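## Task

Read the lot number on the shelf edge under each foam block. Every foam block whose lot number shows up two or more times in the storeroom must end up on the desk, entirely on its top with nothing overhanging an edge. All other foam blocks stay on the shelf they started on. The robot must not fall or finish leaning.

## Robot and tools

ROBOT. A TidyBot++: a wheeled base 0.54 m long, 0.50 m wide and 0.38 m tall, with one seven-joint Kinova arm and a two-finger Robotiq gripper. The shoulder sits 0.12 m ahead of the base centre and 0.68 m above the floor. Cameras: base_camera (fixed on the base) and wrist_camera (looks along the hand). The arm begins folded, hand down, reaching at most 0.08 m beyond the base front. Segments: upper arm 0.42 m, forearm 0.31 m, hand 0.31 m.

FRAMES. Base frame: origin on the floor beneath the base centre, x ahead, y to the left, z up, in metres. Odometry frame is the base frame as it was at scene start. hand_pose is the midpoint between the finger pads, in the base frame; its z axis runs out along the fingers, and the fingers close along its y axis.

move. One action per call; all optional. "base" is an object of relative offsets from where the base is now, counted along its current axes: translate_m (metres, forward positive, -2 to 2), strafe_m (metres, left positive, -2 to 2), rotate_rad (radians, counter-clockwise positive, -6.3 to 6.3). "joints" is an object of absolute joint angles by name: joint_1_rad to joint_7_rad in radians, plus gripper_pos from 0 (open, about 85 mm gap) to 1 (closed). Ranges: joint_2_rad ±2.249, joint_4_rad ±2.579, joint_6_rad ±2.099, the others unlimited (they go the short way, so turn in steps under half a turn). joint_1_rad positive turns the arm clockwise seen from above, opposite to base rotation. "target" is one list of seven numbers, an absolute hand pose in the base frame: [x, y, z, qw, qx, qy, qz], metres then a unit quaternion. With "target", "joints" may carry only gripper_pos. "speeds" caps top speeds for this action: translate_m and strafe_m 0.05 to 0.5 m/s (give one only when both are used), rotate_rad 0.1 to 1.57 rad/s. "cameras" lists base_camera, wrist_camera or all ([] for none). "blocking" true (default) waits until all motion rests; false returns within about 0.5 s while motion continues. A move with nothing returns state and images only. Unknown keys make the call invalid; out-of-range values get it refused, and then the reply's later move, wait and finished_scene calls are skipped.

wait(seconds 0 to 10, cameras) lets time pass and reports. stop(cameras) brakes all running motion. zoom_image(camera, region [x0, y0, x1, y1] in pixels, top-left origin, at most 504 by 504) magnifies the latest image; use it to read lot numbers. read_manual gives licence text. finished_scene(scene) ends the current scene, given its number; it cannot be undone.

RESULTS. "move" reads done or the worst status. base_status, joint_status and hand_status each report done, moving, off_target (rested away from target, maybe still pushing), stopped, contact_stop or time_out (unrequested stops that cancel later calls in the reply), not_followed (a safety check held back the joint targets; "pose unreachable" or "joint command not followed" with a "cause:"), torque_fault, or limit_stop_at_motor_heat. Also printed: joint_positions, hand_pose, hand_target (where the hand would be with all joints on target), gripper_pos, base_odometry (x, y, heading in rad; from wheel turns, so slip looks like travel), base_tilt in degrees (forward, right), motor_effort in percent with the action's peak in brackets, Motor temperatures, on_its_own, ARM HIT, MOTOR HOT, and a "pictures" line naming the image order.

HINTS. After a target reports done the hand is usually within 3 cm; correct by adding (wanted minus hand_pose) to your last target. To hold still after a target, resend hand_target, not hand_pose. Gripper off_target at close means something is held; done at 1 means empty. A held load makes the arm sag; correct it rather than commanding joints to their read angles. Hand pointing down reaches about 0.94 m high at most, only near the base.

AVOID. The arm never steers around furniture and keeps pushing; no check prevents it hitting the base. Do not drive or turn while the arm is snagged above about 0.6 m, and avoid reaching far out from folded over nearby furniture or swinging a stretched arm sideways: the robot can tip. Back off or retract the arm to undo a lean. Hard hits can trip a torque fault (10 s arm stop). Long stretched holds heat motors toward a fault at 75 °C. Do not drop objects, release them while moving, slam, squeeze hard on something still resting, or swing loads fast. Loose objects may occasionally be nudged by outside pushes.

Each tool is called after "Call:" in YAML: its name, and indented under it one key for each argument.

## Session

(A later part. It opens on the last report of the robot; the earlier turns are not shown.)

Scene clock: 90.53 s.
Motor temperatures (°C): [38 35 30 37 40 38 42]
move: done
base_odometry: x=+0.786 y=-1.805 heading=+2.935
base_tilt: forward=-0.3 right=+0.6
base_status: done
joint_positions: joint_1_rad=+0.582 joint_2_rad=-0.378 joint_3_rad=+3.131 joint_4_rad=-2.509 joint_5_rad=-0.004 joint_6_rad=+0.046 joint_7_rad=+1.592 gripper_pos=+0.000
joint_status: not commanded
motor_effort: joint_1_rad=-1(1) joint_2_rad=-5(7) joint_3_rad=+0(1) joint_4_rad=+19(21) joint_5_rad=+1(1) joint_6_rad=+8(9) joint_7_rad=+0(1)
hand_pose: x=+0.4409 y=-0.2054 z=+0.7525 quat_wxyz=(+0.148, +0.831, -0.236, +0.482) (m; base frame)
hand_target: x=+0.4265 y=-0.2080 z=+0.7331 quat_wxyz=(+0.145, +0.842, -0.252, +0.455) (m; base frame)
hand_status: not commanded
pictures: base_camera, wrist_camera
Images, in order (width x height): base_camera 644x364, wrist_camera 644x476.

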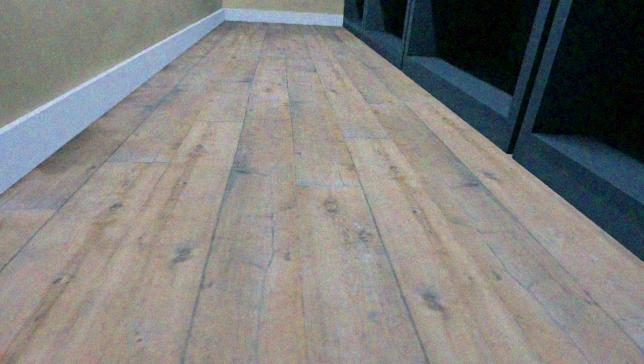

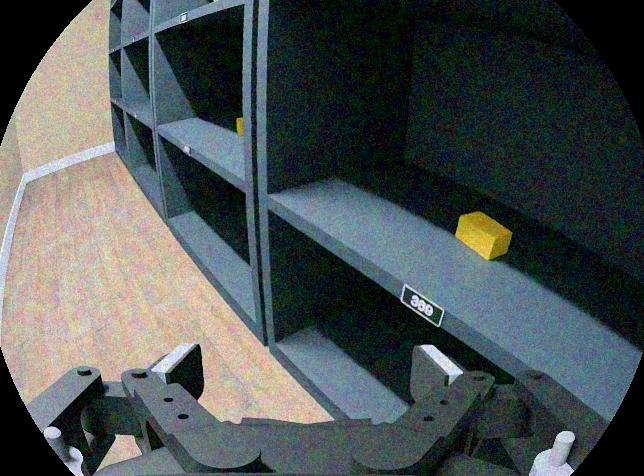

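Call:
move:
  base: {"translate_m":1.95}
  joints: {"joint_1_rad":0.3,"joint_6_rad":0.2}

Call:
zoom_image:
  camera: "wrist_camera"
  region: [200, 200, 400, 400]

Call:
move:
  base: {"translate_m":0.28,"strafe_m":0.04}
  joints: {"joint_1_rad":0.3,"joint_6_rad":0.65}

Call:
move:
  joints: {"joint_1_rad":1.58}

Scene clock: 96.67 s.
Motor temperatures (°C): [38 35 30 37 40 38 42]
move: done
base_odometry: x=-1.123 y=-1.405 heading=+2.936
base_tilt: forward=-0.3 right=+0.6
base_status: done
joint_positions: joint_1_rad=+0.318 joint_2_rad=-0.378 joint_3_rad=+3.131 joint_4_rad=-2.509 joint_5_rad=-0.004 joint_6_rad=+0.147 joint_7_rad=+1.592 gripper_pos=+0.000
joint_status: all done
motor_effort: joint_1_rad=+0(2) joint_2_rad=-5(8) joint_3_rad=+1(1) joint_4_rad=+20(21) joint_5_rad=+1(1) joint_6_rad=+8(9) joint_7_rad=+0(1)
hand_pose: x=+0.4968 y=-0.1188 z=+0.7805 quat_wxyz=(+0.090, +0.828, -0.121, +0.539) (m; base frame)
hand_target: x=+0.5014 y=-0.1165 z=+0.7883 quat_wxyz=(+0.089, +0.818, -0.116, +0.556) (m; base frame)
hand_status: not commanded
pictures: base_camera, wrist_camera
Images, in order (width x height): base_camera 644x364, wrist_camera 644x476.

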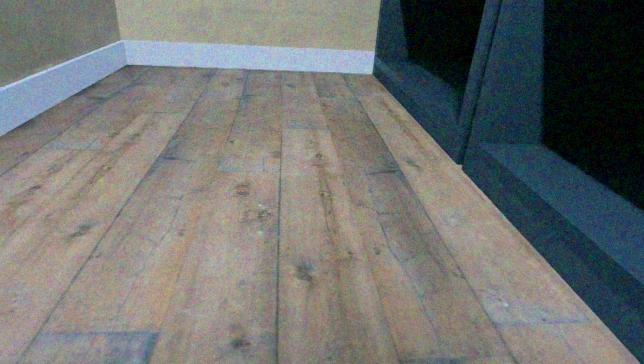

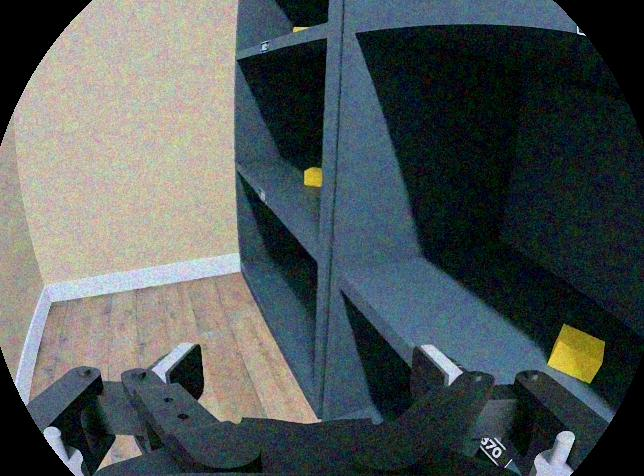

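Scaled by 2.520.

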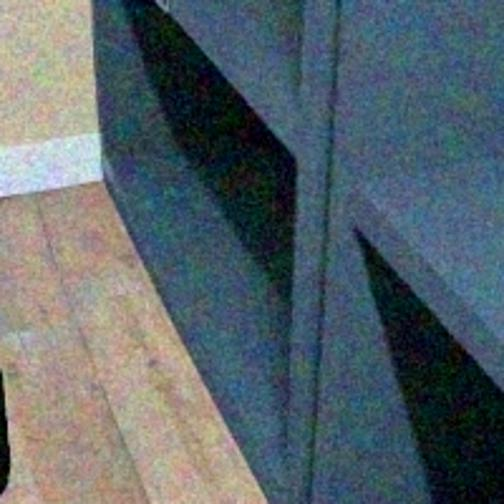

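Scene clock: 98.53 s.
Motor temperatures (°C): [38 35 30 37 40 38 42]
move: done
base_odometry: x=-1.405 y=-1.387 heading=+2.935
base_tilt: forward=-0.3 right=+0.6
base_status: done
joint_positions: joint_1_rad=+0.318 joint_2_rad=-0.376 joint_3_rad=+3.131 joint_4_rad=-2.511 joint_5_rad=-0.004 joint_6_rad=+0.596 joint_7_rad=+1.592 gripper_pos=+0.000
joint_status: all done
motor_effort: joint_1_rad=+0(2) joint_2_rad=-6(8) joint_3_rad=+1(1) joint_4_rad=+20(23) joint_5_rad=+1(1) joint_6_rad=+9(10) joint_7_rad=+0(1)
hand_pose: x=+0.5216 y=-0.1266 z=+0.9147 quat_wxyz=(+0.119, +0.689, -0.100, +0.708) (m; base frame)
hand_target: x=+0.5211 y=-0.1231 z=+0.9256 quat_wxyz=(+0.116, +0.673, -0.096, +0.724) (m; base frame)
hand_status: not commanded
pictures: base_camera, wrist_camera
Images, in order (width x height): base_camera 644x364, wrist_camera 644x476.

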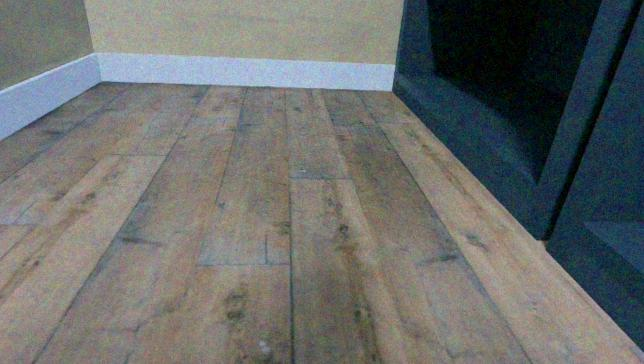

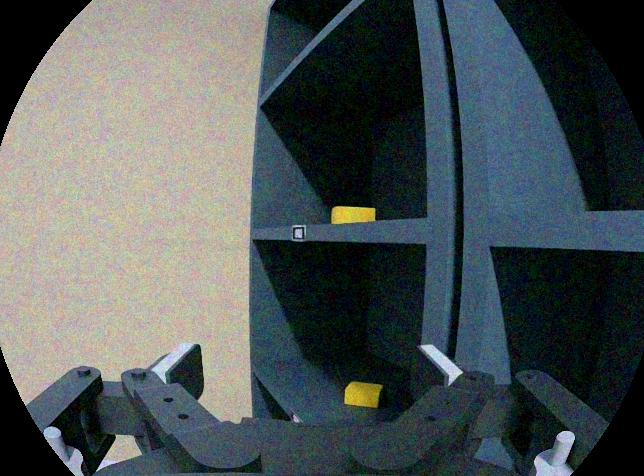

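Scene clock: 101.07 s.
Motor temperatures (°C): [38 35 30 37 40 38 42]
move: done
base_odometry: x=-1.405 y=-1.387 heading=+2.935
base_tilt: forward=-0.4 right=+0.6
base_status: not commanded
joint_positions: joint_1_rad=+1.561 joint_2_rad=-0.376 joint_3_rad=+3.131 joint_4_rad=-2.511 joint_5_rad=-0.004 joint_6_rad=+0.596 joint_7_rad=+1.592 gripper_pos=+0.000
joint_status: all done
motor_effort: joint_1_rad=-1(2) joint_2_rad=-6(6) joint_3_rad=+1(2) joint_4_rad=+20(21) joint_5_rad=+1(1) joint_6_rad=+9(10) joint_7_rad=+0(1)
hand_pose: x=+0.1285 y=-0.4219 z=+0.9147 quat_wxyz=(+0.509, +0.501, -0.483, +0.507) (m; base frame)
hand_target: x=+0.1164 y=-0.4205 z=+0.9256 quat_wxyz=(+0.526, +0.483, -0.479, +0.511) (m; base frame)
hand_status: not commanded
pictures: base_camera, wrist_camera
Images, in order (width x height): base_camera 644x364, wrist_camera 644x476.

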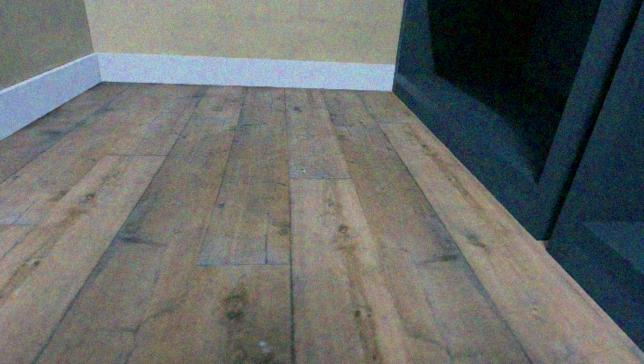

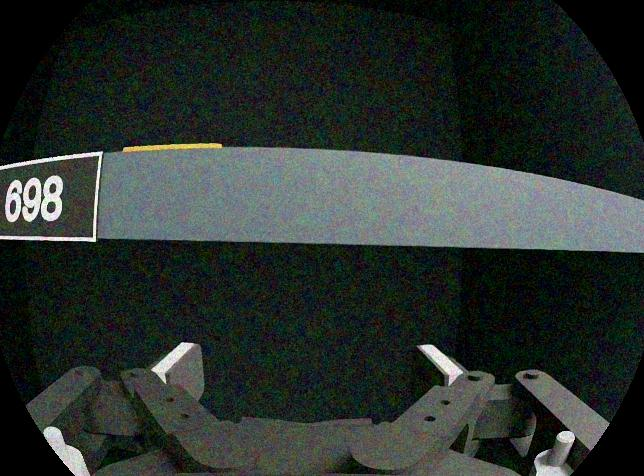

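Call:
move:
  joints: {"joint_2_rad":-0.537,"joint_4_rad":-1.915,"joint_6_rad":-0.193}
  base: {"translate_m":0.17}

Scene clock: 103.70 s.
Motor temperatures (°C): [38 35 30 37 40 38 42]
move: off_target
base_odometry: x=-1.572 y=-1.352 heading=+2.936
base_tilt: forward=-0.4 right=+0.6
base_status: done
joint_positions: joint_1_rad=+1.621 joint_2_rad=-0.458 joint_3_rad=+3.182 joint_4_rad=-2.071 joint_5_rad=-0.005 joint_6_rad=-0.291 joint_7_rad=+1.592 gripper_pos=+0.000
joint_status: joint_2_rad off_target (ended at -0.458, target -0.537); joint_4_rad off_target (ended at -2.071, target -1.915); joint_6_rad off_target (ended at -0.291, target -0.193)
motor_effort: joint_1_rad=-7(14) joint_2_rad=-22(23) joint_3_rad=-7(15) joint_4_rad=+51(52) joint_5_rad=-6(6) joint_6_rad=+29(29) joint_7_rad=-4(4)
hand_pose: x=+0.0796 y=-0.4208 z=+0.9443 quat_wxyz=(+0.426, +0.552, -0.599, +0.394) (m; base frame)
hand_target: x=+0.1178 y=-0.4046 z=+1.1035 quat_wxyz=(+0.506, +0.503, -0.497, +0.494) (m; base frame)
hand_status: not commanded
pictures: base_camera, wrist_camera
Images, in order (width x height): base_camera 644x364, wrist_camera 644x476.

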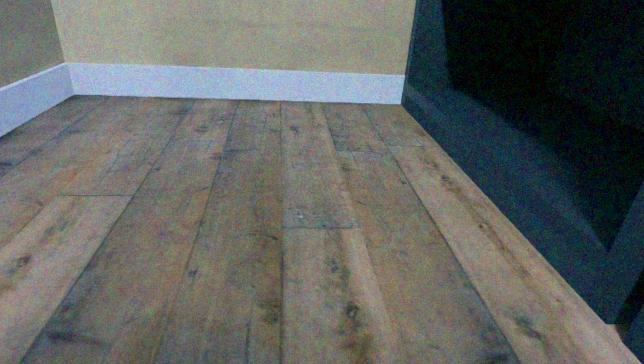

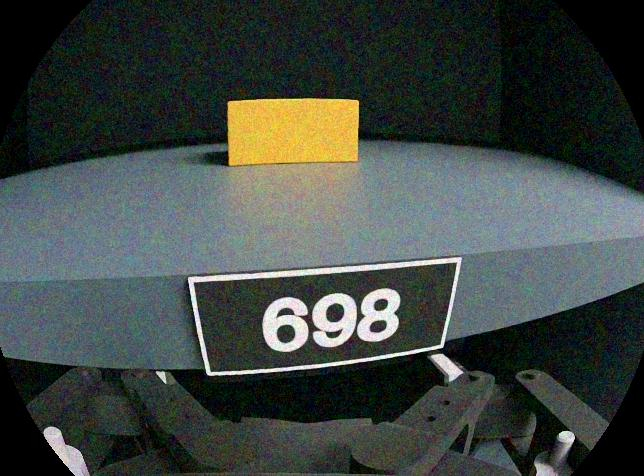

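Call:
move:
  joints: {"joint_1_rad":1.58,"joint_2_rad":-0.75,"joint_3_rad":3.14,"joint_4_rad":-2.5,"joint_6_rad":0.18}

Call:
move:
  joints: {"joint_2_rad":-0.707,"joint_4_rad":-1.947,"joint_6_rad":-0.33}

Scene clock: 106.33 s.
Motor temperatures (°C): [38 35 30 37 40 38 42]
move: done
base_odometry: x=-1.572 y=-1.352 heading=+2.936
base_tilt: forward=-0.3 right=+0.6
base_status: not commanded
joint_positions: joint_1_rad=+1.596 joint_2_rad=-0.730 joint_3_rad=+3.153 joint_4_rad=-2.473 joint_5_rad=-0.005 joint_6_rad=+0.123 joint_7_rad=+1.593 gripper_pos=+0.000
joint_status: all done
motor_effort: joint_1_rad=-1(8) joint_2_rad=+3(24) joint_3_rad=+1(8) joint_4_rad=+22(51) joint_5_rad=+1(6) joint_6_rad=+9(29) joint_7_rad=+0(4)
hand_pose: x=+0.1065 y=-0.3398 z=+0.9264 quat_wxyz=(+0.498, +0.505, -0.519, +0.477) (m; base frame)
hand_target: x=+0.1177 y=-0.3338 z=+0.9339 quat_wxyz=(+0.507, +0.502, -0.498, +0.494) (m; base frame)
hand_status: not commanded
pictures: base_camera, wrist_camera
Images, in order (width x height): base_camera 644x364, wrist_camera 644x476.

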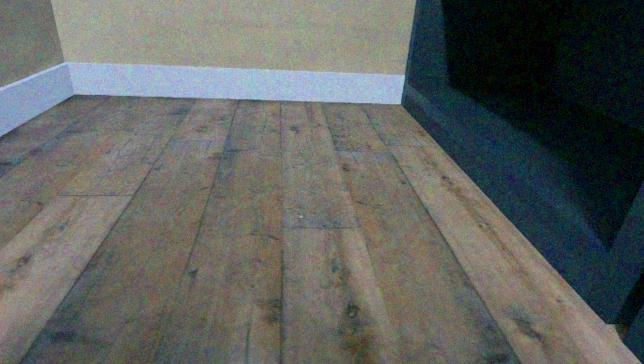

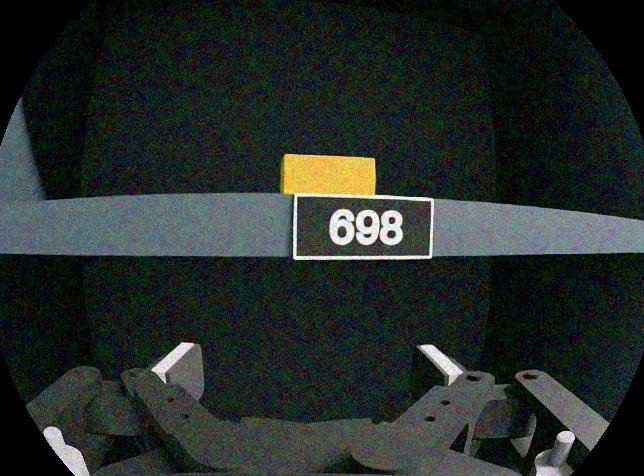

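Scene clock: 108.43 s.
Motor temperatures (°C): [38 35 30 37 40 38 42]
move: done
base_odometry: x=-1.572 y=-1.352 heading=+2.936
base_tilt: forward=-0.3 right=+0.6
base_status: not commanded
joint_positions: joint_1_rad=+1.596 joint_2_rad=-0.724 joint_3_rad=+3.153 joint_4_rad=-1.960 joint_5_rad=-0.005 joint_6_rad=-0.280 joint_7_rad=+1.593 gripper_pos=+0.000
joint_status: all done
motor_effort: joint_1_rad=+0(1) joint_2_rad=+4(4) joint_3_rad=+1(1) joint_4_rad=+22(24) joint_5_rad=+1(1) joint_6_rad=+9(10) joint_7_rad=+0(1)
hand_pose: x=+0.1060 y=-0.3289 z=+1.1172 quat_wxyz=(+0.524, +0.480, -0.492, +0.502) (m; base frame)
hand_target: x=+0.1186 y=-0.3353 z=+1.1041 quat_wxyz=(+0.506, +0.503, -0.497, +0.494) (m; base frame)
hand_status: not commanded
pictures: base_camera, wrist_camera
Images, in order (width x height): base_camera 644x364, wrist_camera 644x476.

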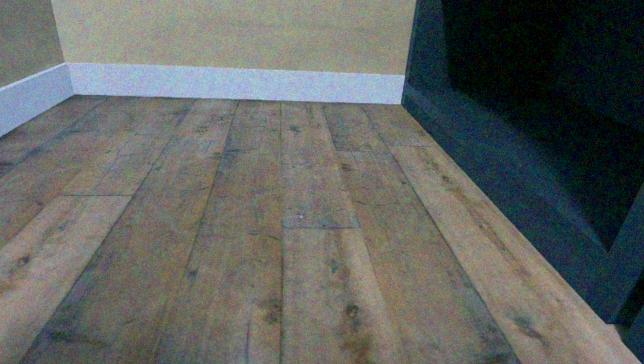

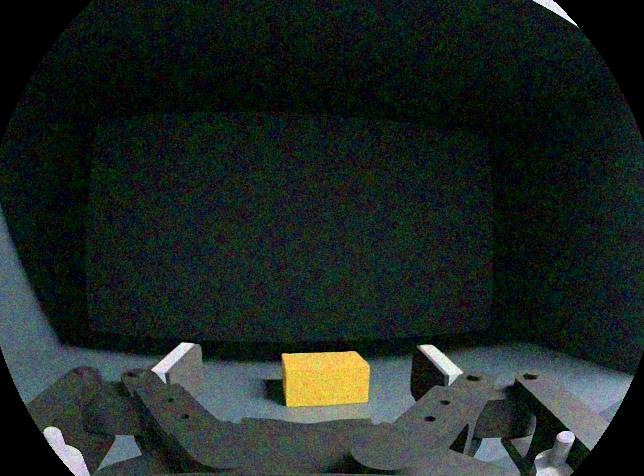

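Call:
move:
  base: {"strafe_m":-0.09}
  joints: {"joint_1_rad":1.6,"joint_2_rad":0.111,"joint_4_rad":-0.791,"joint_6_rad":-1.498}

Call:
move:
  joints: {"joint_7_rad":0.02}

Scene clock: 112.37 s.
Motor temperatures (°C): [38 35 30 38 40 38 42]
move: done
base_odometry: x=-1.553 y=-1.264 heading=+2.936
base_tilt: forward=-0.4 right=+0.6
base_status: done
joint_positions: joint_1_rad=+1.596 joint_2_rad=+0.089 joint_3_rad=+3.153 joint_4_rad=-0.808 joint_5_rad=-0.005 joint_6_rad=-1.447 joint_7_rad=+1.593 gripper_pos=+0.000
joint_status: all done
motor_effort: joint_1_rad=+0(2) joint_2_rad=-20(21) joint_3_rad=+0(1) joint_4_rad=+17(23) joint_5_rad=+1(1) joint_6_rad=+7(10) joint_7_rad=-1(1)
hand_pose: x=+0.1037 y=-0.5060 z=+1.0794 quat_wxyz=(+0.281, +0.647, -0.656, +0.268) (m; base frame)
hand_target: x=+0.1078 y=-0.5034 z=+1.0654 quat_wxyz=(+0.261, +0.657, -0.661, +0.252) (m; base frame)
hand_status: not commanded
pictures: base_camera, wrist_camera
Images, in order (width x height): base_camera 644x364, wrist_camera 644x476.

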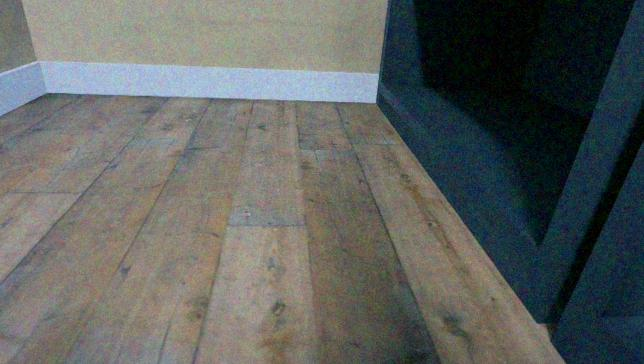

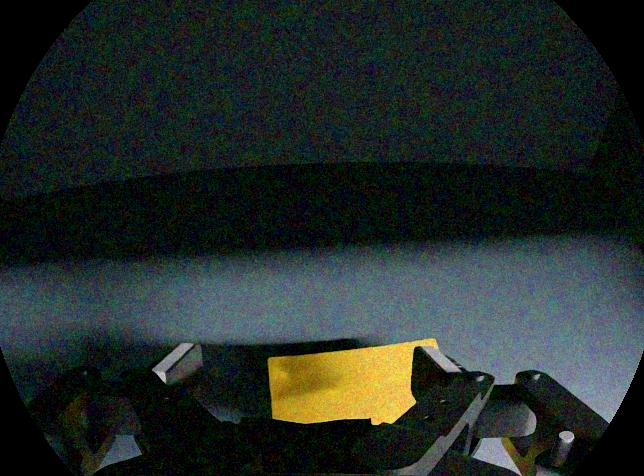

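Scene clock: 114.50 s.
Motor temperatures (°C): [38 35 30 38 40 38 42]
move: done
base_odometry: x=-1.553 y=-1.264 heading=+2.936
base_tilt: forward=-0.4 right=+0.6
base_status: not commanded
joint_positions: joint_1_rad=+1.596 joint_2_rad=+0.089 joint_3_rad=+3.153 joint_4_rad=-0.808 joint_5_rad=-0.005 joint_6_rad=-1.449 joint_7_rad=+0.062 gripper_pos=+0.000
joint_status: all done
motor_effort: joint_1_rad=-1(1) joint_2_rad=-20(21) joint_3_rad=+0(0) joint_4_rad=+17(18) joint_5_rad=+1(1) joint_6_rad=+7(7) joint_7_rad=+0(1)
hand_pose: x=+0.1037 y=-0.5056 z=+1.0790 quat_wxyz=(+0.017, +0.013, -0.922, +0.387) (m; base frame)
hand_target: x=+0.1078 y=-0.5034 z=+1.0654 quat_wxyz=(+0.006, -0.003, -0.932, +0.362) (m; base frame)
hand_status: not commanded
pictures: base_camera, wrist_camera
Images, in order (width x height): base_camera 644x364, wrist_camera 644x476.

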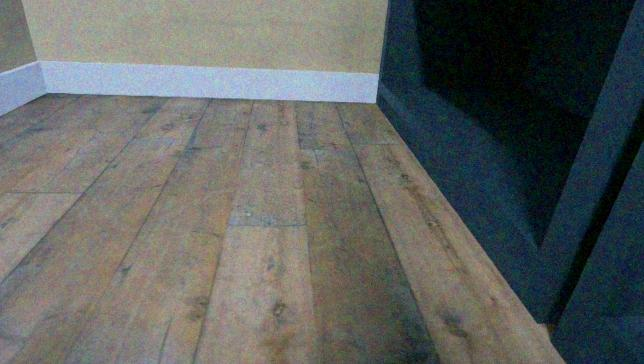

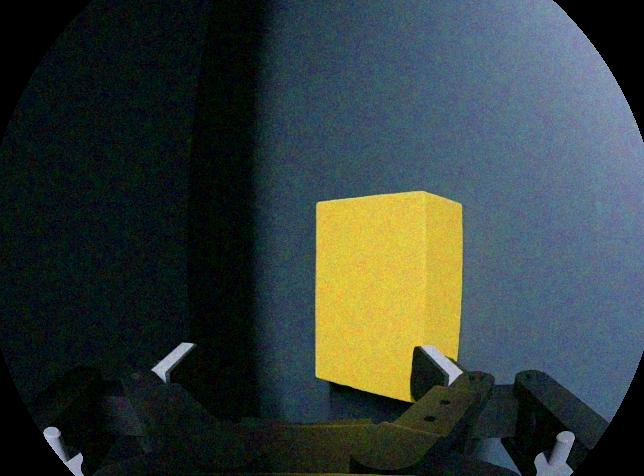

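Call:
move:
  base: {"translate_m":-0.03}
  joints: {"joint_2_rad":0.42,"joint_4_rad":-0.29,"joint_6_rad":-1.93}

Scene clock: 117.13 s.
Motor temperatures (°C): [38 35 30 38 40 38 42]
move: off_target
base_odometry: x=-1.524 y=-1.270 heading=+2.936
base_tilt: forward=-0.3 right=+0.6
base_status: done
joint_positions: joint_1_rad=+1.599 joint_2_rad=+0.363 joint_3_rad=+3.149 joint_4_rad=-0.290 joint_5_rad=-0.005 joint_6_rad=-1.858 joint_7_rad=+0.062 gripper_pos=+0.000
joint_status: joint_2_rad off_target (ended at +0.363, target +0.420); the others done
motor_effort: joint_1_rad=+0(2) joint_2_rad=-21(22) joint_3_rad=+0(2) joint_4_rad=+10(18) joint_5_rad=+1(2) joint_6_rad=+3(8) joint_7_rad=+0(0)
hand_pose: x=+0.1046 y=-0.5241 z=+1.0733 quat_wxyz=(+0.014, +0.015, -0.951, +0.310) (m; base frame)
hand_target: x=+0.1068 y=-0.5260 z=+1.0315 quat_wxyz=(+0.004, -0.003, -0.969, +0.248) (m; base frame)
hand_status: not commanded
pictures: base_camera, wrist_camera
Images, in order (width x height): base_camera 644x364, wrist_camera 644x476.

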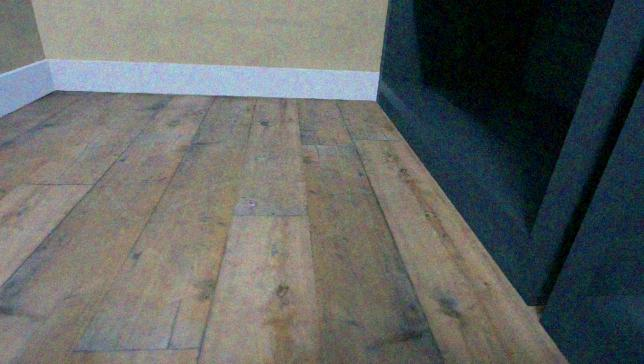

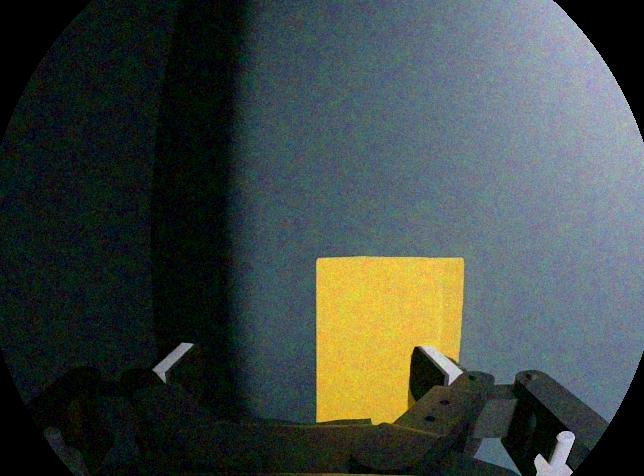

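Call:
move:
  joints: {"joint_2_rad":0.32,"joint_4_rad":-0.48,"joint_6_rad":-1.85}
  cameras: ["wrist_camera"]

Call:
move:
  joints: {"joint_2_rad":0.38,"joint_4_rad":-0.53,"joint_6_rad":-1.86}
  cameras: ["wrist_camera"]

Scene clock: 119.13 s.
Motor temperatures (°C): [38 35 30 38 40 38 42]
move: done
base_odometry: x=-1.524 y=-1.270 heading=+2.936
base_tilt: forward=-0.4 right=+0.6
base_status: not commanded
joint_positions: joint_1_rad=+1.601 joint_2_rad=+0.313 joint_3_rad=+3.149 joint_4_rad=-0.456 joint_5_rad=-0.005 joint_6_rad=-1.859 joint_7_rad=+0.061 gripper_pos=+0.000
joint_status: all done
motor_effort: joint_1_rad=+0(3) joint_2_rad=-25(28) joint_3_rad=+0(2) joint_4_rad=+14(16) joint_5_rad=+1(2) joint_6_rad=+5(6) joint_7_rad=+0(1)
hand_pose: x=+0.1043 y=-0.5012 z=+1.0367 quat_wxyz=(+0.011, +0.013, -0.967, +0.254) (m; base frame)
hand_target: x=+0.1075 y=-0.5047 z=+1.0258 quat_wxyz=(+0.004, -0.003, -0.970, +0.243) (m; base frame)
hand_status: not commanded
pictures: wrist_camera
Images, in order (width x height): wrist_camera 644x476.

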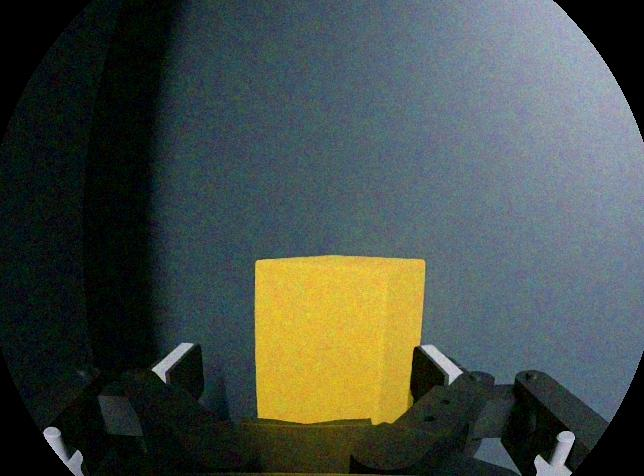

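Scene clock: 119.90 s.
Motor temperatures (°C): [38 35 30 38 40 38 42]
move: off_target
base_odometry: x=-1.524 y=-1.270 heading=+2.936
base_tilt: forward=-0.4 right=+0.6
base_status: not commanded
joint_positions: joint_1_rad=+1.601 joint_2_rad=+0.322 joint_3_rad=+3.149 joint_4_rad=-0.481 joint_5_rad=-0.005 joint_6_rad=-1.859 joint_7_rad=+0.061 gripper_pos=+0.000
joint_status: joint_2_rad off_target (ended at +0.322, target +0.380); joint_4_rad off_target (ended at -0.481, target -0.530); the others done
motor_effort: joint_1_rad=-1(2) joint_2_rad=-18(25) joint_3_rad=+0(1) joint_4_rad=+10(15) joint_5_rad=+1(1) joint_6_rad=+3(5) joint_7_rad=+0(1)
hand_pose: x=+0.1042 y=-0.5029 z=+1.0228 quat_wxyz=(+0.011, +0.013, -0.971, +0.237) (m; base frame)
hand_target: x=+0.1072 y=-0.5171 z=+0.9755 quat_wxyz=(+0.002, -0.003, -0.983, +0.185) (m; base frame)
hand_status: not commanded
pictures: wrist_camera
Images, in order (width x height): wrist_camera 644x476.

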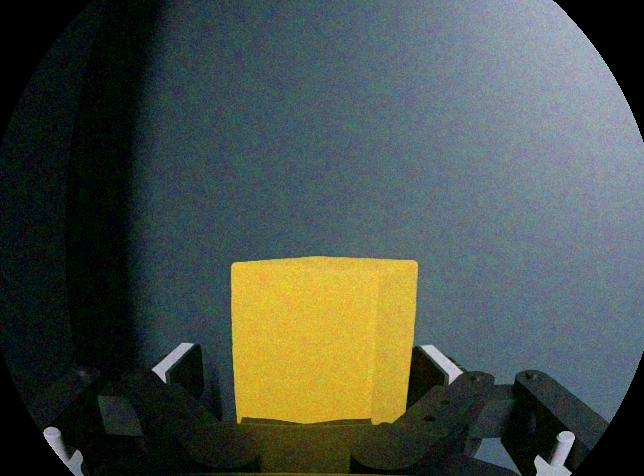

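Call:
move:
  joints: {"joint_2_rad":0.345,"joint_4_rad":-0.5,"gripper_pos":0.6}
  cameras: ["wrist_camera"]

Call:
move:
  joints: {"joint_2_rad":0.29,"joint_4_rad":-0.5}
  cameras: ["wrist_camera"]

Scene clock: 128.63 s.
Motor temperatures (°C): [38 35 30 37 40 38 42]
move: off_target
base_odometry: x=-1.524 y=-1.270 heading=+2.936
base_tilt: forward=-0.4 right=+0.6
base_status: not commanded
joint_positions: joint_1_rad=+1.601 joint_2_rad=+0.295 joint_3_rad=+3.149 joint_4_rad=-0.476 joint_5_rad=-0.005 joint_6_rad=-1.859 joint_7_rad=+0.061 gripper_pos=+0.513
joint_status: joint_2_rad off_target (ended at +0.295, target +0.345); gripper_pos off_target (ended at +0.513, target +0.600); the others done
motor_effort: joint_1_rad=-1(1) joint_2_rad=-21(25) joint_3_rad=+0(0) joint_4_rad=+12(14) joint_5_rad=+1(1) joint_6_rad=+4(6) joint_7_rad=+0(1)
hand_pose: x=+0.1045 y=-0.4937 z=+1.0383 quat_wxyz=(+0.011, +0.013, -0.967, +0.253) (m; base frame)
hand_target: x=+0.1074 y=-0.5089 z=+1.0043 quat_wxyz=(+0.003, -0.003, -0.976, +0.217) (m; base frame)
hand_status: not commanded
pictures: wrist_camera
Images, in order (width x height): wrist_camera 644x476.

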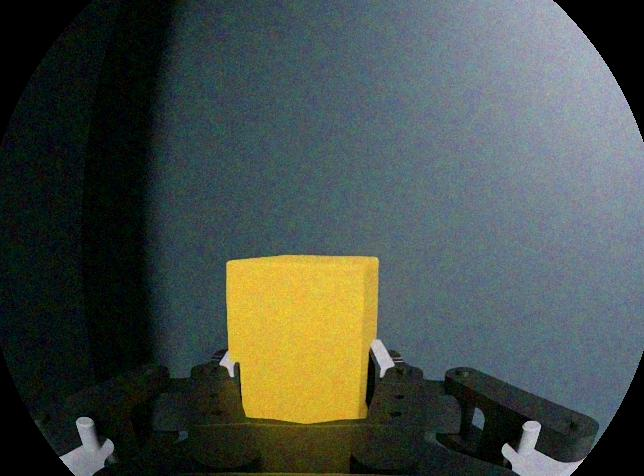

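Scene clock: 129.40 s.
Motor temperatures (°C): [38 35 30 37 40 38 42]
move: done
base_odometry: x=-1.524 y=-1.270 heading=+2.936
base_tilt: forward=-0.4 right=+0.6
base_status: not commanded
joint_positions: joint_1_rad=+1.601 joint_2_rad=+0.291 joint_3_rad=+3.149 joint_4_rad=-0.480 joint_5_rad=-0.005 joint_6_rad=-1.859 joint_7_rad=+0.061 gripper_pos=+0.513
joint_status: all done
motor_effort: joint_1_rad=-1(1) joint_2_rad=-24(27) joint_3_rad=+0(0) joint_4_rad=+14(15) joint_5_rad=+1(1) joint_6_rad=+5(5) joint_7_rad=+0(1)
hand_pose: x=+0.1045 y=-0.4921 z=+1.0387 quat_wxyz=(+0.011, +0.013, -0.967, +0.253) (m; base frame)
hand_target: x=+0.1080 y=-0.4904 z=+1.0318 quat_wxyz=(+0.004, -0.003, -0.970, +0.243) (m; base frame)
hand_status: not commanded
pictures: wrist_camera
Images, in order (width x height): wrist_camera 644x476.

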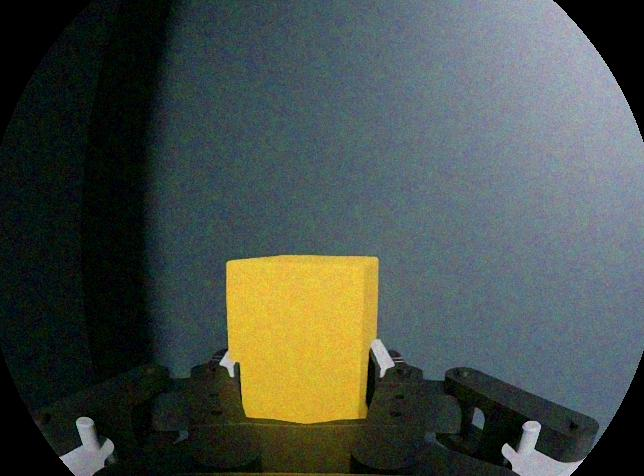

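Call:
move:
  joints: {"joint_2_rad":0.11,"joint_4_rad":-0.791,"joint_6_rad":-1.498,"gripper_pos":0.7}
  cameras: ["wrist_camera"]

Call:
move:
  base: {"strafe_m":0.09}
  joints: {"joint_2_rad":-0.707,"joint_4_rad":-1.947,"joint_6_rad":-0.33}

Scene clock: 131.33 s.
Motor temperatures (°C): [38 35 30 37 40 38 42]
move: off_target
base_odometry: x=-1.524 y=-1.270 heading=+2.936
base_tilt: forward=-0.4 right=+0.6
base_status: not commanded
joint_positions: joint_1_rad=+1.601 joint_2_rad=+0.113 joint_3_rad=+3.149 joint_4_rad=-0.761 joint_5_rad=-0.005 joint_6_rad=-1.555 joint_7_rad=+0.061 gripper_pos=+0.513
joint_status: gripper_pos off_target (ended at +0.513, target +0.700); the others done
motor_effort: joint_1_rad=+0(1) joint_2_rad=-20(26) joint_3_rad=+0(0) joint_4_rad=+16(17) joint_5_rad=+1(1) joint_6_rad=+6(7) joint_7_rad=+0(0)
hand_pose: x=+0.1040 y=-0.4919 z=+1.0658 quat_wxyz=(+0.015, +0.012, -0.937, +0.348) (m; base frame)
hand_target: x=+0.1078 y=-0.5030 z=+1.0659 quat_wxyz=(+0.006, -0.003, -0.932, +0.363) (m; base frame)
hand_status: not commanded
pictures: wrist_camera
Images, in order (width x height): wrist_camera 644x476.

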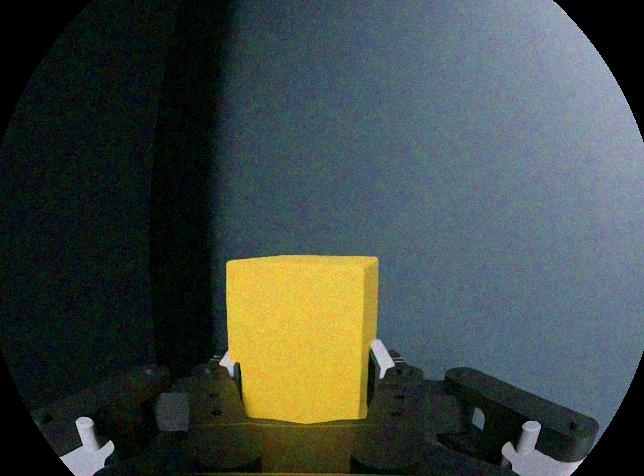

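Scene clock: 134.10 s.
Motor temperatures (°C): [38 35 30 37 40 38 42]
move: done
base_odometry: x=-1.542 y=-1.358 heading=+2.936
base_tilt: forward=-0.3 right=+0.6
base_status: done
joint_positions: joint_1_rad=+1.601 joint_2_rad=-0.691 joint_3_rad=+3.149 joint_4_rad=-1.917 joint_5_rad=-0.005 joint_6_rad=-0.389 joint_7_rad=+0.061 gripper_pos=+0.513
joint_status: all done
motor_effort: joint_1_rad=-1(1) joint_2_rad=+2(25) joint_3_rad=+1(1) joint_4_rad=+22(23) joint_5_rad=+1(1) joint_6_rad=+9(10) joint_7_rad=+0(0)
hand_pose: x=+0.1071 y=-0.3386 z=+1.0988 quat_wxyz=(+0.029, +0.007, -0.722, +0.691) (m; base frame)
hand_target: x=+0.1118 y=-0.3352 z=+1.1041 quat_wxyz=(+0.015, -0.003, -0.707, +0.707) (m; base frame)
hand_status: not commanded
pictures: base_camera, wrist_camera
Images, in order (width x height): base_camera 644x364, wrist_camera 644x476.

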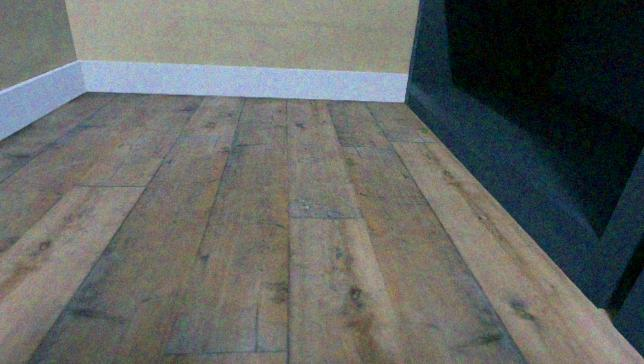

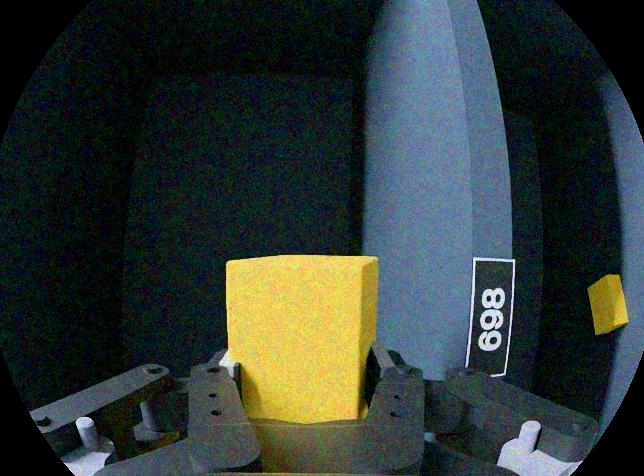

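Call:
move:
  joints: {"joint_1_rad":0.0}
  cameras: []

Call:
move:
  base: {"translate_m":-1.9}
  cameras: []

Call:
move:
  base: {"translate_m":-0.75}

Call:
move:
  base: {"strafe_m":1.75,"rotate_rad":0}
  cameras: []

Scene clock: 137.67 s.
Motor temperatures (°C): [38 35 30 37 40 38 42]
move: done
base_odometry: x=-1.542 y=-1.358 heading=+2.936
base_tilt: forward=-0.4 right=+0.6
base_status: not commanded
joint_positions: joint_1_rad=+0.019 joint_2_rad=-0.691 joint_3_rad=+3.149 joint_4_rad=-1.917 joint_5_rad=-0.005 joint_6_rad=-0.387 joint_7_rad=+0.061 gripper_pos=+0.513
joint_status: all done
motor_effort: joint_1_rad=-1(2) joint_2_rad=+3(3) joint_3_rad=+1(1) joint_4_rad=+22(23) joint_5_rad=+1(1) joint_6_rad=+9(10) joint_7_rad=+0(0)
hand_pose: x=+0.4578 y=-0.0081 z=+1.0994 quat_wxyz=(-0.471, +0.518, -0.503, +0.507) (m; base frame)
hand_target: x=+0.4543 y=+0.0026 z=+1.1041 quat_wxyz=(-0.497, +0.505, -0.495, +0.504) (m; base frame)
hand_status: not commanded
pictures: none
No camera images: "cameras" was empty.

Scene clock: 142.77 s.
Motor temperatures (°C): [38 35 30 37 40 38 42]
move: done
base_odometry: x=+0.318 y=-1.746 heading=+2.936
base_tilt: forward=-0.3 right=+0.6
base_status: done
joint_positions: joint_1_rad=+0.018 joint_2_rad=-0.701 joint_3_rad=+3.149 joint_4_rad=-1.918 joint_5_rad=-0.005 joint_6_rad=-0.385 joint_7_rad=+0.061 gripper_pos=+0.513
joint_status: not commanded
motor_effort: joint_1_rad=+0(1) joint_2_rad=+3(5) joint_3_rad=+1(1) joint_4_rad=+22(23) joint_5_rad=+1(1) joint_6_rad=+9(10) joint_7_rad=+0(0)
hand_pose: x=+0.4538 y=-0.0078 z=+1.1024 quat_wxyz=(-0.474, +0.516, -0.500, +0.510) (m; base frame)
hand_target: x=+0.4543 y=+0.0026 z=+1.1041 quat_wxyz=(-0.497, +0.505, -0.495, +0.504) (m; base frame)
hand_status: not commanded
pictures: none
No camera images: "cameras" was empty.

Scene clock: 145.63 s.
Motor temperatures (°C): [38 35 30 37 40 38 42]
move: done
base_odometry: x=+1.052 y=-1.899 heading=+2.935
base_tilt: forward=-0.4 right=+0.6
base_status: done
joint_positions: joint_1_rad=+0.018 joint_2_rad=-0.704 joint_3_rad=+3.149 joint_4_rad=-1.919 joint_5_rad=-0.005 joint_6_rad=-0.384 joint_7_rad=+0.061 gripper_pos=+0.513
joint_status: not commanded
motor_effort: joint_1_rad=-1(1) joint_2_rad=+3(5) joint_3_rad=+1(2) joint_4_rad=+21(23) joint_5_rad=+1(1) joint_6_rad=+9(10) joint_7_rad=+0(0)
hand_pose: x=+0.4525 y=-0.0077 z=+1.1033 quat_wxyz=(-0.474, +0.515, -0.499, +0.511) (m; base frame)
hand_target: x=+0.4543 y=+0.0026 z=+1.1041 quat_wxyz=(-0.497, +0.505, -0.495, +0.504) (m; base frame)
hand_status: not commanded
pictures: base_camera, wrist_camera
Images, in order (width x height): base_camera 644x364, wrist_camera 644x476.

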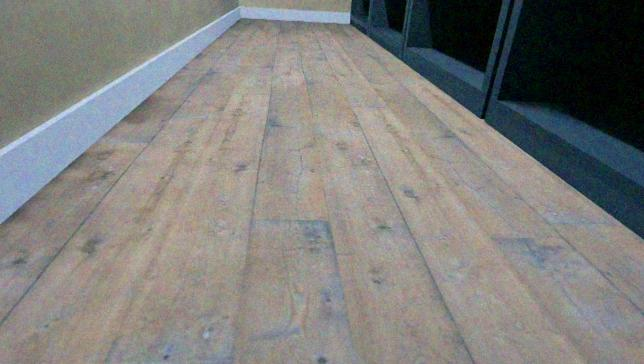

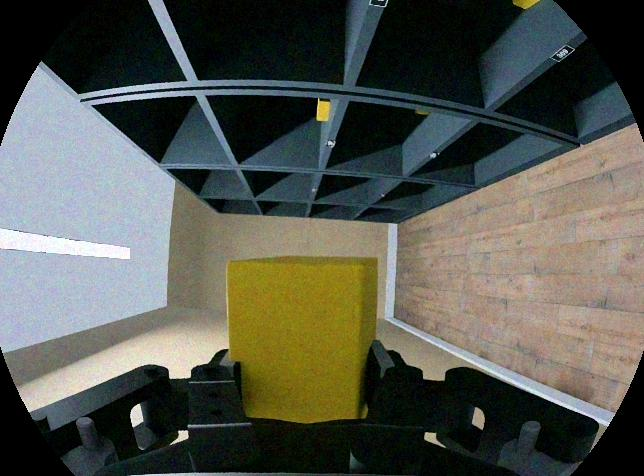

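Scene clock: 153.87 s.
Motor temperatures (°C): [38 35 30 37 40 38 42]
move: time_out
base_odometry: x=+1.017 y=-2.068 heading=+2.939
base_tilt: forward=-0.3 right=+0.6
base_status: strafe_m time_out (by the wheels' count: +0.172 of +1.750); the other done
joint_positions: joint_1_rad=+0.006 joint_2_rad=-0.704 joint_3_rad=+3.137 joint_4_rad=-1.927 joint_5_rad=-0.005 joint_6_rad=-0.374 joint_7_rad=+0.061 gripper_pos=+0.513
joint_status: not commanded
motor_effort: joint_1_rad=+0(13) joint_2_rad=+3(13) joint_3_rad=+1(20) joint_4_rad=+22(29) joint_5_rad=+1(4) joint_6_rad=+9(11) joint_7_rad=+0(1)
hand_pose: x=+0.4534 y=+0.0024 z=+1.1013 quat_wxyz=(-0.478, +0.521, -0.492, +0.508) (m; base frame)
hand_target: x=+0.4543 y=+0.0026 z=+1.1041 quat_wxyz=(-0.497, +0.505, -0.495, +0.504) (m; base frame)
hand_status: not commanded
pictures: none
No camera images: "cameras" was empty.

Call:
move:
  base: {"strafe_m":-1.9}
  cameras: ["base_camera"]

Call:
move:
  base: {"translate_m":1.3}
  cameras: []

Call:
move:
  base: {"rotate_rad":-1.58}
  joints: {"joint_7_rad":1.57}

Scene clock: 162.57 s.
Motor temperatures (°C): [38 35 31 37 40 38 42]
move: time_out
base_odometry: x=+1.399 y=-0.209 heading=+2.938
base_tilt: forward=-0.4 right=+0.5
base_status: strafe_m time_out (by the wheels' count: -1.898 of -1.900)
joint_positions: joint_1_rad=-0.189 joint_2_rad=-0.668 joint_3_rad=+2.846 joint_4_rad=-1.906 joint_5_rad=-0.111 joint_6_rad=-0.318 joint_7_rad=-0.003 gripper_pos=+0.547
joint_status: not commanded
on_its_own: gripper_pos moved +0.034 toward your old target +0.700
motor_effort: joint_1_rad=+35(46) joint_2_rad=-5(25) joint_3_rad=+62(69) joint_4_rad=+14(23) joint_5_rad=+26(30) joint_6_rad=+5(10) joint_7_rad=+7(9)
hand_pose: x=+0.4050 y=+0.2274 z=+1.1012 quat_wxyz=(-0.583, +0.617, -0.354, +0.393) (m; base frame)
hand_target: x=+0.4543 y=+0.0026 z=+1.1041 quat_wxyz=(-0.497, +0.505, -0.495, +0.504) (m; base frame)
hand_status: not commanded
pictures: base_camera
Images, in order (width x height): base_camera 644x364.

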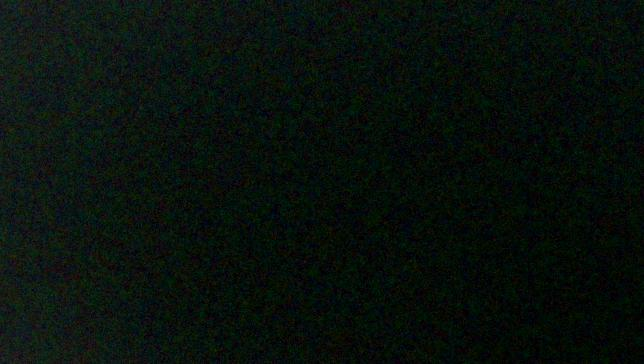

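not run: a stop that you did not command came earlier in this reply.

not run: a stop that you did not command came earlier in this reply.

Call:
move:
  base: {"strafe_m":0.2}

Scene clock: 164.63 s.
Motor temperatures (°C): [38 35 31 37 40 38 42]
move: done
base_odometry: x=+1.358 y=-0.405 heading=+2.937
base_tilt: forward=-0.4 right=+0.6
base_status: done
joint_positions: joint_1_rad=-0.010 joint_2_rad=-0.719 joint_3_rad=+3.135 joint_4_rad=-1.938 joint_5_rad=-0.060 joint_6_rad=-0.354 joint_7_rad=+0.004 gripper_pos=+0.548
joint_status: not commanded
motor_effort: joint_1_rad=+0(36) joint_2_rad=+3(15) joint_3_rad=+1(63) joint_4_rad=+22(26) joint_5_rad=+1(27) joint_6_rad=+9(18) joint_7_rad=+0(8)
hand_pose: x=+0.4479 y=+0.0147 z=+1.1062 quat_wxyz=(-0.520, +0.497, -0.503, +0.478) (m; base frame)
hand_target: x=+0.4543 y=+0.0026 z=+1.1041 quat_wxyz=(-0.497, +0.505, -0.495, +0.504) (m; base frame)
hand_status: not commanded
pictures: base_camera, wrist_camera
Images, in order (width x height): base_camera 644x364, wrist_camera 644x476.

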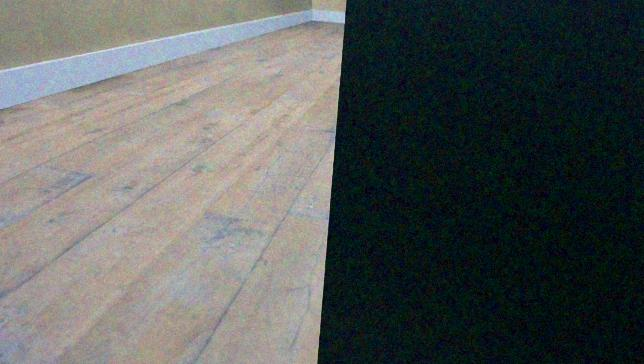

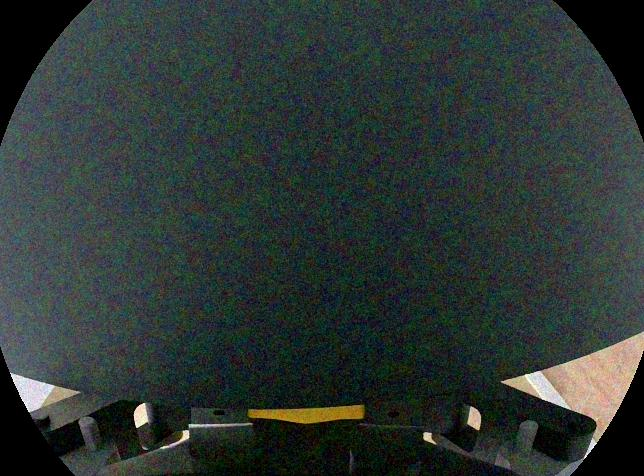

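Call:
move:
  base: {"translate_m":-0.12}
  cameras: ["base_camera"]

Call:
move:
  joints: {"joint_1_rad":-1.5}

Scene clock: 167.20 s.
Motor temperatures (°C): [38 35 31 37 40 38 42]
move: done
base_odometry: x=+1.476 y=-0.430 heading=+2.937
base_tilt: forward=-0.4 right=+0.6
base_status: done
joint_positions: joint_1_rad=-0.009 joint_2_rad=-0.719 joint_3_rad=+3.127 joint_4_rad=-1.940 joint_5_rad=-0.057 joint_6_rad=-0.336 joint_7_rad=+0.004 gripper_pos=+0.565
joint_status: not commanded
motor_effort: joint_1_rad=+1(11) joint_2_rad=+5(30) joint_3_rad=+3(15) joint_4_rad=+21(25) joint_5_rad=+1(5) joint_6_rad=+8(11) joint_7_rad=+0(2)
hand_pose: x=+0.4479 y=+0.0175 z=+1.1104 quat_wxyz=(-0.523, +0.496, -0.497, +0.483) (m; base frame)
hand_target: x=+0.4543 y=+0.0026 z=+1.1041 quat_wxyz=(-0.497, +0.505, -0.495, +0.504) (m; base frame)
hand_status: not commanded
pictures: base_camera
Images, in order (width x height): base_camera 644x364.

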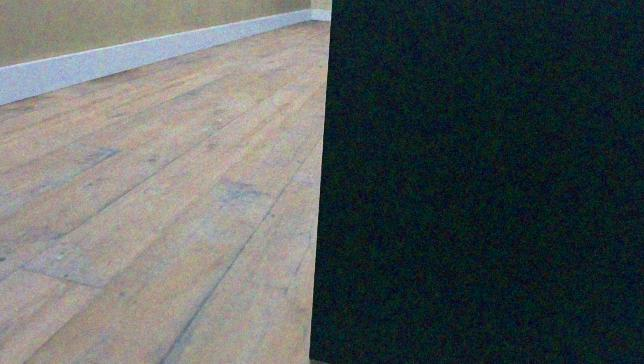

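Scene clock: 169.93 s.
Motor temperatures (°C): [38 35 31 37 40 38 42]
move: done
base_odometry: x=+1.476 y=-0.430 heading=+2.937
base_tilt: forward=-0.4 right=+0.6
base_status: not commanded
joint_positions: joint_1_rad=-1.481 joint_2_rad=-0.717 joint_3_rad=+3.132 joint_4_rad=-1.940 joint_5_rad=-0.057 joint_6_rad=-0.336 joint_7_rad=+0.004 gripper_pos=+0.565
joint_status: all done
motor_effort: joint_1_rad=+0(2) joint_2_rad=+3(5) joint_3_rad=+1(3) joint_4_rad=+22(23) joint_5_rad=+1(2) joint_6_rad=+9(10) joint_7_rad=+0(1)
hand_pose: x=+0.1364 y=+0.3300 z=+1.1097 quat_wxyz=(-0.711, +0.702, -0.038, +0.007) (m; base frame)
hand_target: x=+0.1401 y=+0.3346 z=+1.1041 quat_wxyz=(-0.707, +0.707, -0.018, +0.030) (m; base frame)
hand_status: not commanded
pictures: base_camera, wrist_camera
Images, in order (width x height): base_camera 644x364, wrist_camera 644x476.

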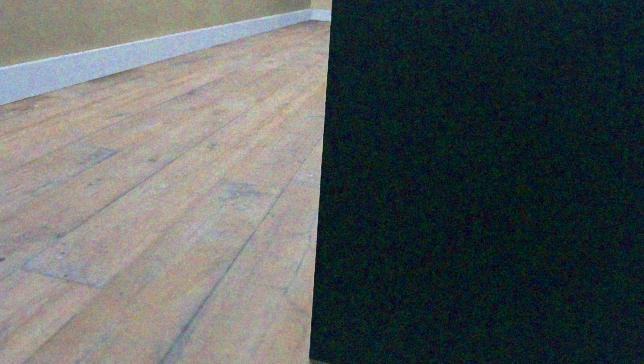

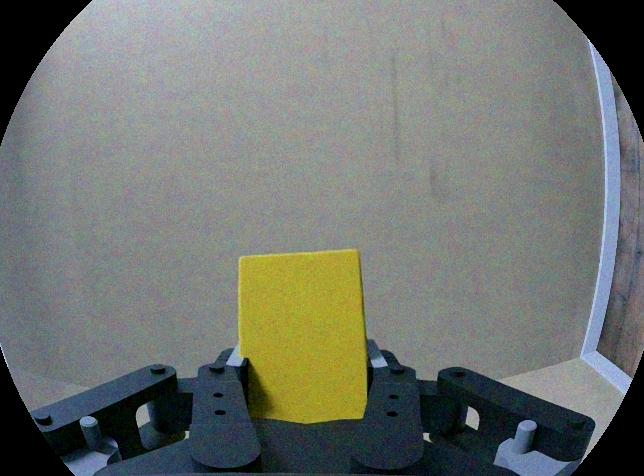

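Call:
move:
  base: {"strafe_m":-0.9}
  cameras: ["base_camera"]

Call:
move:
  base: {"strafe_m":-0.2}
  cameras: ["base_camera"]

Scene clock: 173.30 s.
Motor temperatures (°C): [38 35 31 37 40 38 42]
move: done
base_odometry: x=+1.659 y=+0.451 heading=+2.936
base_tilt: forward=-0.4 right=+0.6
base_status: done
joint_positions: joint_1_rad=-1.482 joint_2_rad=-0.710 joint_3_rad=+3.132 joint_4_rad=-1.940 joint_5_rad=-0.057 joint_6_rad=-0.336 joint_7_rad=+0.004 gripper_pos=+0.565
joint_status: not commanded
motor_effort: joint_1_rad=+0(1) joint_2_rad=+2(5) joint_3_rad=+1(1) joint_4_rad=+21(23) joint_5_rad=+1(1) joint_6_rad=+9(10) joint_7_rad=+0(1)
hand_pose: x=+0.1364 y=+0.3327 z=+1.1075 quat_wxyz=(-0.709, +0.704, -0.038, +0.007) (m; base frame)
hand_target: x=+0.1401 y=+0.3346 z=+1.1041 quat_wxyz=(-0.707, +0.707, -0.018, +0.030) (m; base frame)
hand_status: not commanded
pictures: base_camera
Images, in order (width x height): base_camera 644x364.

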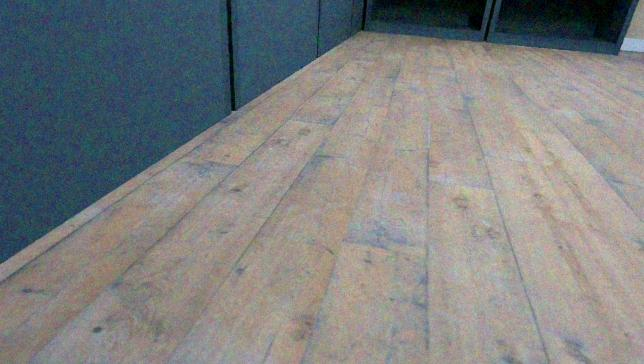

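Scene clock: 174.93 s.
Motor temperatures (°C): [38 35 31 37 40 38 42]
move: done
base_odometry: x=+1.700 y=+0.647 heading=+2.936
base_tilt: forward=-0.4 right=+0.6
base_status: done
joint_positions: joint_1_rad=-1.482 joint_2_rad=-0.712 joint_3_rad=+3.132 joint_4_rad=-1.940 joint_5_rad=-0.057 joint_6_rad=-0.336 joint_7_rad=+0.004 gripper_pos=+0.565
joint_status: not commanded
motor_effort: joint_1_rad=+0(1) joint_2_rad=+3(7) joint_3_rad=+1(3) joint_4_rad=+22(23) joint_5_rad=+1(1) joint_6_rad=+9(10) joint_7_rad=+0(0)
hand_pose: x=+0.1364 y=+0.3321 z=+1.1080 quat_wxyz=(-0.710, +0.704, -0.038, +0.007) (m; base frame)
hand_target: x=+0.1401 y=+0.3346 z=+1.1041 quat_wxyz=(-0.707, +0.707, -0.018, +0.030) (m; base frame)
hand_status: not commanded
pictures: base_camera
Images, in order (width x height): base_camera 644x364.

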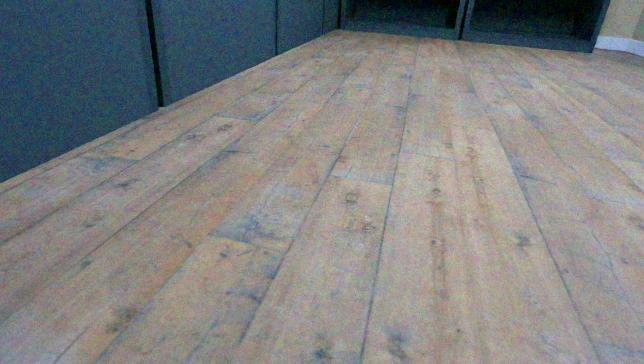

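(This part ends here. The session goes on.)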